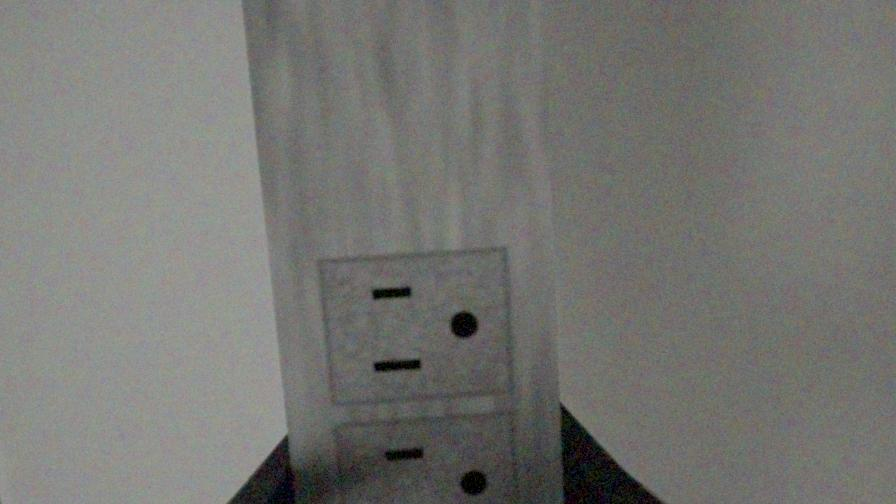

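Call:
{"name": "execute_actions", "arguments": {"actions": [[[0.0,0.033,0.006,0,0,0.03,-0.4,0,0,0,0,0,0,1],[0.0,0.033,0.006,0,0,0.03,-0.4,0,0,0,0,0,0,1],[0.004,0.033,0.006,0,0,0.03,-0.4,0,0,0,0,0,0,1],[0.008,-0.025,0.012,0,0,0.01,-0.4,0,0,0,0,0,0,1],[0.008,-0.025,0.012,0,0,0.01,-0.4,0,0,0,0,0,0,1],[0.008,-0.025,0.012,0,0,0.01,-0.4,0,0,0,0,0,0,1],[0.012,0.03,0.016,0,0,0.03,-0.4,0,0,0,0,0,0,1],[0.012,0.03,0.016,0,0,0.03,-0.4,0,0,0,0,0,0,1],[0.012,0.03,0.016,0,0,0.03,-0.4,0,0,0,0,0,0,1],[0.0125,-0.022,0.0175,0,0,0.01,-0.4,0,0,0,0,0,0,1],[0.0125,-0.022,0.0175,0,0,0.01,-0.4,0,0,0,0,0,0,1],[0.0125,-0.022,0.0175,0,0,0.01,-0.4,0,0,0,0,0,0,1],[0.0125,0.015,0.0175,0,0,0.016,-0.4,0,0,0,0,0,0,1],[0.0125,0.015,0.0175,0,0,0.016,-0.4,0,0,0,0,0,0,1],[0.0125,0,0.0175,0,0,0.016,-0.4,0,0,0,0,0,0,1]]]}}

Scene clock: 1539.57 s.
left_arm: end_effector_position=(+0.3127, +0.0144, +0.2927) grip_measured=+0.025 grip_effort_nm=-1.05 end_effector_quat_wxyz=(+0.699, +0.712, +0.033, +0.053) | right_arm: end_effector_position=(+0.3688, -0.3946, +0.0946) grip_measured=+1.000 grip_effort_nm=0.02 end_effector_quat_wxyz=(+0.567, +0.132, +0.804, -0.116)
Joint positions: left_arm=[-0.257 1.42 0.854 0.521 1.174 1.642 0.048] | right_arm=[-0.029 1.527 0.342 0.837 0.269 0.057 0.094]
Joint torques (N m): left_arm=[-1.03 -5.11 9.57 1.37 0.2 -0.3] | right_arm=[-0.01 -5.08 5.35 1.99 0.1 0.02]
Heat: left arm: 48 °C; right arm: 44 °C.
Hand target: left_arm +0.3079, +0.0080, +0.3085; +0.706, +0.706, +0.015, +0.049 | right_arm +0.3733, -0.3951, +0.1062; +0.581, +0.133, +0.795, -0.116
Off the commanded pose: left_arm 0.018 m, 2 deg | right_arm 0.012 m, 2 deg.

Call:
{"name": "execute_actions", "arguments": {"actions": [[[0.0,0.025,0.006,0,0,0.004,-0.4,0,0,0,0,0,0,1],[0.0,0.025,0.006,0,0,0.004,-0.4,0,0,0,0,0,0,1],[0.004,0.022,0.006,0,0,0.004,-0.4,0,0,0,0,0,0,1],[0.008,-0.035,0.012,0,0,-0.01,-0.4,0,0,0,0,0,0,1],[0.008,-0.035,0.012,0,0,-0.01,-0.4,0,0,0,0,0,0,1],[0.008,-0.036,0.012,0,0,-0.01,-0.4,0,0,0,0,0,0,1],[0.012,0.015,0.016,0,0,0,-0.4,0,0,0,0,0,0,1],[0.012,0.015,0.016,0,0,0,-0.4,0,0,0,0,0,0,1],[0.012,0.012,0.016,0,0,0,-0.4,0,0,0,0,0,0,1],[0.0142,-0.045,0.0228,0,0,-0.014,-0.4,0,0,0,0,0,0,1],[0.0142,-0.045,0.0228,0,0,-0.014,-0.4,0,0,0,0,0,0,1],[0.0142,-0.045,0.0228,0,0,-0.014,-0.4,0,0,0,0,0,0,1],[0.0142,-0.01,0.0228,0,0,-0.006,-0.4,0,0,0,0,0,0,1],[0.0142,-0.01,0.0228,0,0,-0.006,-0.4,0,0,0,0,0,0,1],[0.0142,-0.025,0.0228,0,0,-0.008,-0.4,0,0,0,0,0,0,1]]]}}

Scene clock: 1547.33 s.
left_arm: end_effector_position=(+0.3220, +0.0041, +0.2822) grip_measured=+0.025 grip_effort_nm=-1.05 end_effector_quat_wxyz=(+0.699, +0.713, +0.032, +0.049) | right_arm: end_effector_position=(+0.3688, -0.3946, +0.0946) grip_measured=+1.000 grip_effort_nm=0.02 end_effector_quat_wxyz=(+0.567, +0.132, +0.804, -0.116)
Joint positions: left_arm=[-0.28 1.486 0.868 0.573 1.157 1.637 0.048] | right_arm=[-0.029 1.527 0.342 0.837 0.269 0.057 0.094]
Joint torques (N m): left_arm=[-1.42 -4.93 8.98 1.48 0.06 -0.49] | right_arm=[0.06 -5.01 5.38 1.95 0.12 0]
Heat: left arm: 48 °C; right arm: 44 °C.
Hand target: left_arm +0.3183, -0.0048, +0.2939; +0.707, +0.706, +0.024, +0.040 | right_arm +0.3733, -0.3951, +0.1062; +0.581, +0.133, +0.795, -0.116
Off the commanded pose: left_arm 0.015 m, 2 deg | right_arm 0.012 m, 2 deg.

Call:
{"name": "execute_actions", "arguments": {"actions": [[[0.004,0.025,0.002,0,0,0.002,-0.4,0,0,0,0,0,0,1],[0.004,0.025,0.002,0,0,0.002,-0.4,0,0,0,0,0,0,1],[0.004,0.022,0.002,0,0,0.002,-0.4,0,0,0,0,0,0,1],[-0.004,-0.035,0.002,0,0,-0.012,-0.4,0,0,0,0,0,0,1],[-0.004,-0.035,0.002,0,0,-0.012,-0.4,0,0,0,0,0,0,1],[-0.004,-0.036,0.002,0,0,-0.012,-0.4,0,0,0,0,0,0,1],[0.004,0.018,0.002,0,0,0,-0.4,0,0,0,0,0,0,1],[0.004,0.018,0.002,0,0,0,-0.4,0,0,0,0,0,0,1],[0.004,0.016,0.002,0,0,0,-0.4,0,0,0,0,0,0,1],[-0.004,-0.04,0.002,0,0,-0.014,-0.4,0,0,0,0,0,0,1],[-0.004,-0.04,0.002,0,0,-0.014,-0.4,0,0,0,0,0,0,1],[-0.004,-0.04,0.002,0,0,-0.014,-0.4,0,0,0,0,0,0,1],[0.002,-0.003,0.002,0,0,-0.005,-0.4,0,0,0,0,0,0,1],[0.002,-0.003,0.002,0,0,-0.005,-0.4,0,0,0,0,0,0,1],[0,-0.016,0.002,0,0,-0.007,-0.4,0,0,0,0,0,0,1]]]}}

Call:
{"name": "execute_actions", "arguments": {"actions": [[[0.004,0.025,0.002,0,0,0.002,-0.4,0,0,0,0,0,0,1],[0.004,0.025,0.002,0,0,0.002,-0.4,0,0,0,0,0,0,1],[0.004,0.022,0.002,0,0,0.002,-0.4,0,0,0,0,0,0,1],[-0.004,-0.035,0.002,0,0,-0.012,-0.4,0,0,0,0,0,0,1],[-0.004,-0.035,0.002,0,0,-0.012,-0.4,0,0,0,0,0,0,1],[-0.004,-0.036,0.002,0,0,-0.012,-0.4,0,0,0,0,0,0,1],[0.004,0.018,0.002,0,0,0,-0.4,0,0,0,0,0,0,1],[0.004,0.018,0.002,0,0,0,-0.4,0,0,0,0,0,0,1],[0.004,0.016,0.002,0,0,0,-0.4,0,0,0,0,0,0,1],[-0.004,-0.04,0.002,0,0,-0.014,-0.4,0,0,0,0,0,0,1],[-0.004,-0.04,0.002,0,0,-0.014,-0.4,0,0,0,0,0,0,1],[-0.004,-0.04,0.002,0,0,-0.014,-0.4,0,0,0,0,0,0,1],[0.002,-0.003,0.002,0,0,-0.005,-0.4,0,0,0,0,0,0,1],[0.002,-0.003,0.002,0,0,-0.005,-0.4,0,0,0,0,0,0,1],[0,-0.016,0.002,0,0,-0.007,-0.4,0,0,0,0,0,0,1]]]}}

Scene clock: 1566.13 s.
left_arm: end_effector_position=(+0.3216, +0.0042, +0.2793) grip_measured=+0.025 grip_effort_nm=-1.05 end_effector_quat_wxyz=(+0.703, +0.708, +0.025, +0.056) | right_arm: end_effector_position=(+0.3688, -0.3946, +0.0946) grip_measured=+1.000 grip_effort_nm=0.02 end_effector_quat_wxyz=(+0.567, +0.132, +0.804, -0.116)
Joint positions: left_arm=[-0.28 1.497 0.843 0.643 1.157 1.624 0.048] | right_arm=[-0.029 1.527 0.342 0.837 0.269 0.057 0.094]
Joint torques (N m): left_arm=[-1.8 -4.51 8.96 1.16 0 -0.61] | right_arm=[0.01 -5.01 5.37 1.95 0.09 -0.02]
Heat: left arm: 48 °C; right arm: 44 °C.
Hand target: left_arm +0.3187, -0.0060, +0.2844; +0.707, +0.706, +0.031, +0.033 | right_arm +0.3733, -0.3951, +0.1062; +0.581, +0.133, +0.795, -0.116
Off the commanded pose: left_arm 0.012 m, 3 deg | right_arm 0.012 m, 2 deg.

Scene clock: 1566.93 s.
left_arm: end_effector_position=(+0.3214, +0.0036, +0.2731) grip_measured=+0.025 grip_effort_nm=-1.05 end_effector_quat_wxyz=(+0.706, +0.706, +0.026, +0.054) | right_arm: end_effector_position=(+0.3688, -0.3946, +0.0946) grip_measured=+1.000 grip_effort_nm=0.02 end_effector_quat_wxyz=(+0.567, +0.132, +0.804, -0.116)
Joint positions: left_arm=[-0.282 1.513 0.822 0.698 1.158 1.605 0.048] | right_arm=[-0.029 1.527 0.342 0.837 0.269 0.057 0.094]
Joint torques (N m): left_arm=[-1.87 -4.36 8.39 1.05 -0.1 -0.65] | right_arm=[-0.05 -5.12 5.37 1.98 0.11 0]
Heat: left arm: 48 °C; right arm: 44 °C.
Hand target: left_arm +0.3188, -0.0072, +0.2748; +0.707, +0.705, +0.039, +0.025 | right_arm +0.3733, -0.3951, +0.1062; +0.581, +0.133, +0.795, -0.116
Off the commanded pose: left_arm 0.011 m, 4 deg | right_arm 0.012 m, 2 deg.

Call:
{"name": "execute_actions", "arguments": {"actions": [[[0.004,0.03,0.002,0,0,-0.02,-0.4,0,0,0,0,0,0,1],[0.004,0.03,0.002,0,0,-0.02,-0.4,0,0,0,0,0,0,1],[0.004,0.03,0.002,0,0,-0.03,-0.4,0,0,0,0,0,0,1],[-0.004,-0.025,0.002,0,0,-0.03,-0.4,0,0,0,0,0,0,1],[-0.004,-0.025,0.002,0,0,-0.03,-0.4,0,0,0,0,0,0,1],[-0.004,-0.025,0.002,0,0,-0.03,-0.4,0,0,0,0,0,0,1],[0.004,0.03,0.004,0,0,-0.02,-0.4,0,0,0,0,0,0,1],[0.004,0.03,0.004,0,0,-0.02,-0.4,0,0,0,0,0,0,1],[0.004,0.03,0.004,0,0,-0.02,-0.4,0,0,0,0,0,0,1],[-0.004,-0.02,0.004,0,0,-0.03,-0.4,0,0,0,0,0,0,1],[-0.004,-0.02,0.004,0,0,-0.03,-0.4,0,0,0,0,0,0,1],[-0.004,-0.02,0.004,0,0,-0.03,-0.4,0,0,0,0,0,0,1],[0.002,0.01,0.004,0,0,-0.02,-0.4,0,0,0,0,0,0,1],[0.002,0.01,0.004,0,0,-0.02,-0.4,0,0,0,0,0,0,1],[0,0.008,0.004,0,0,-0.02,-0.4,0,0,0,0,0,0,1]]]}}

Scene clock: 1584.13 s.
left_arm: end_effector_position=(+0.3207, +0.0029, +0.2721) grip_measured=+0.025 grip_effort_nm=-1.05 end_effector_quat_wxyz=(+0.707, +0.705, +0.048, +0.029) | right_arm: end_effector_position=(+0.3688, -0.3946, +0.0946) grip_measured=+1.000 grip_effort_nm=0.02 end_effector_quat_wxyz=(+0.567, +0.132, +0.804, -0.116)
Joint positions: left_arm=[-0.284 1.517 0.822 0.699 1.161 1.54 0.048] | right_arm=[-0.029 1.527 0.342 0.837 0.269 0.057 0.094]
Joint torques (N m): left_arm=[-2.25 -4.9 9.73 0.9 -0.21 -0.68] | right_arm=[-0.2 -5.03 5.49 1.96 0.1 0]
Heat: left arm: 47 °C; right arm: 44 °C.
Hand target: left_arm +0.3192, -0.0095, +0.2796; +0.708, +0.704, +0.061, +0.003 | right_arm +0.3733, -0.3951, +0.1062; +0.581, +0.133, +0.795, -0.116
Off the commanded pose: left_arm 0.015 m, 3 deg | right_arm 0.012 m, 2 deg.


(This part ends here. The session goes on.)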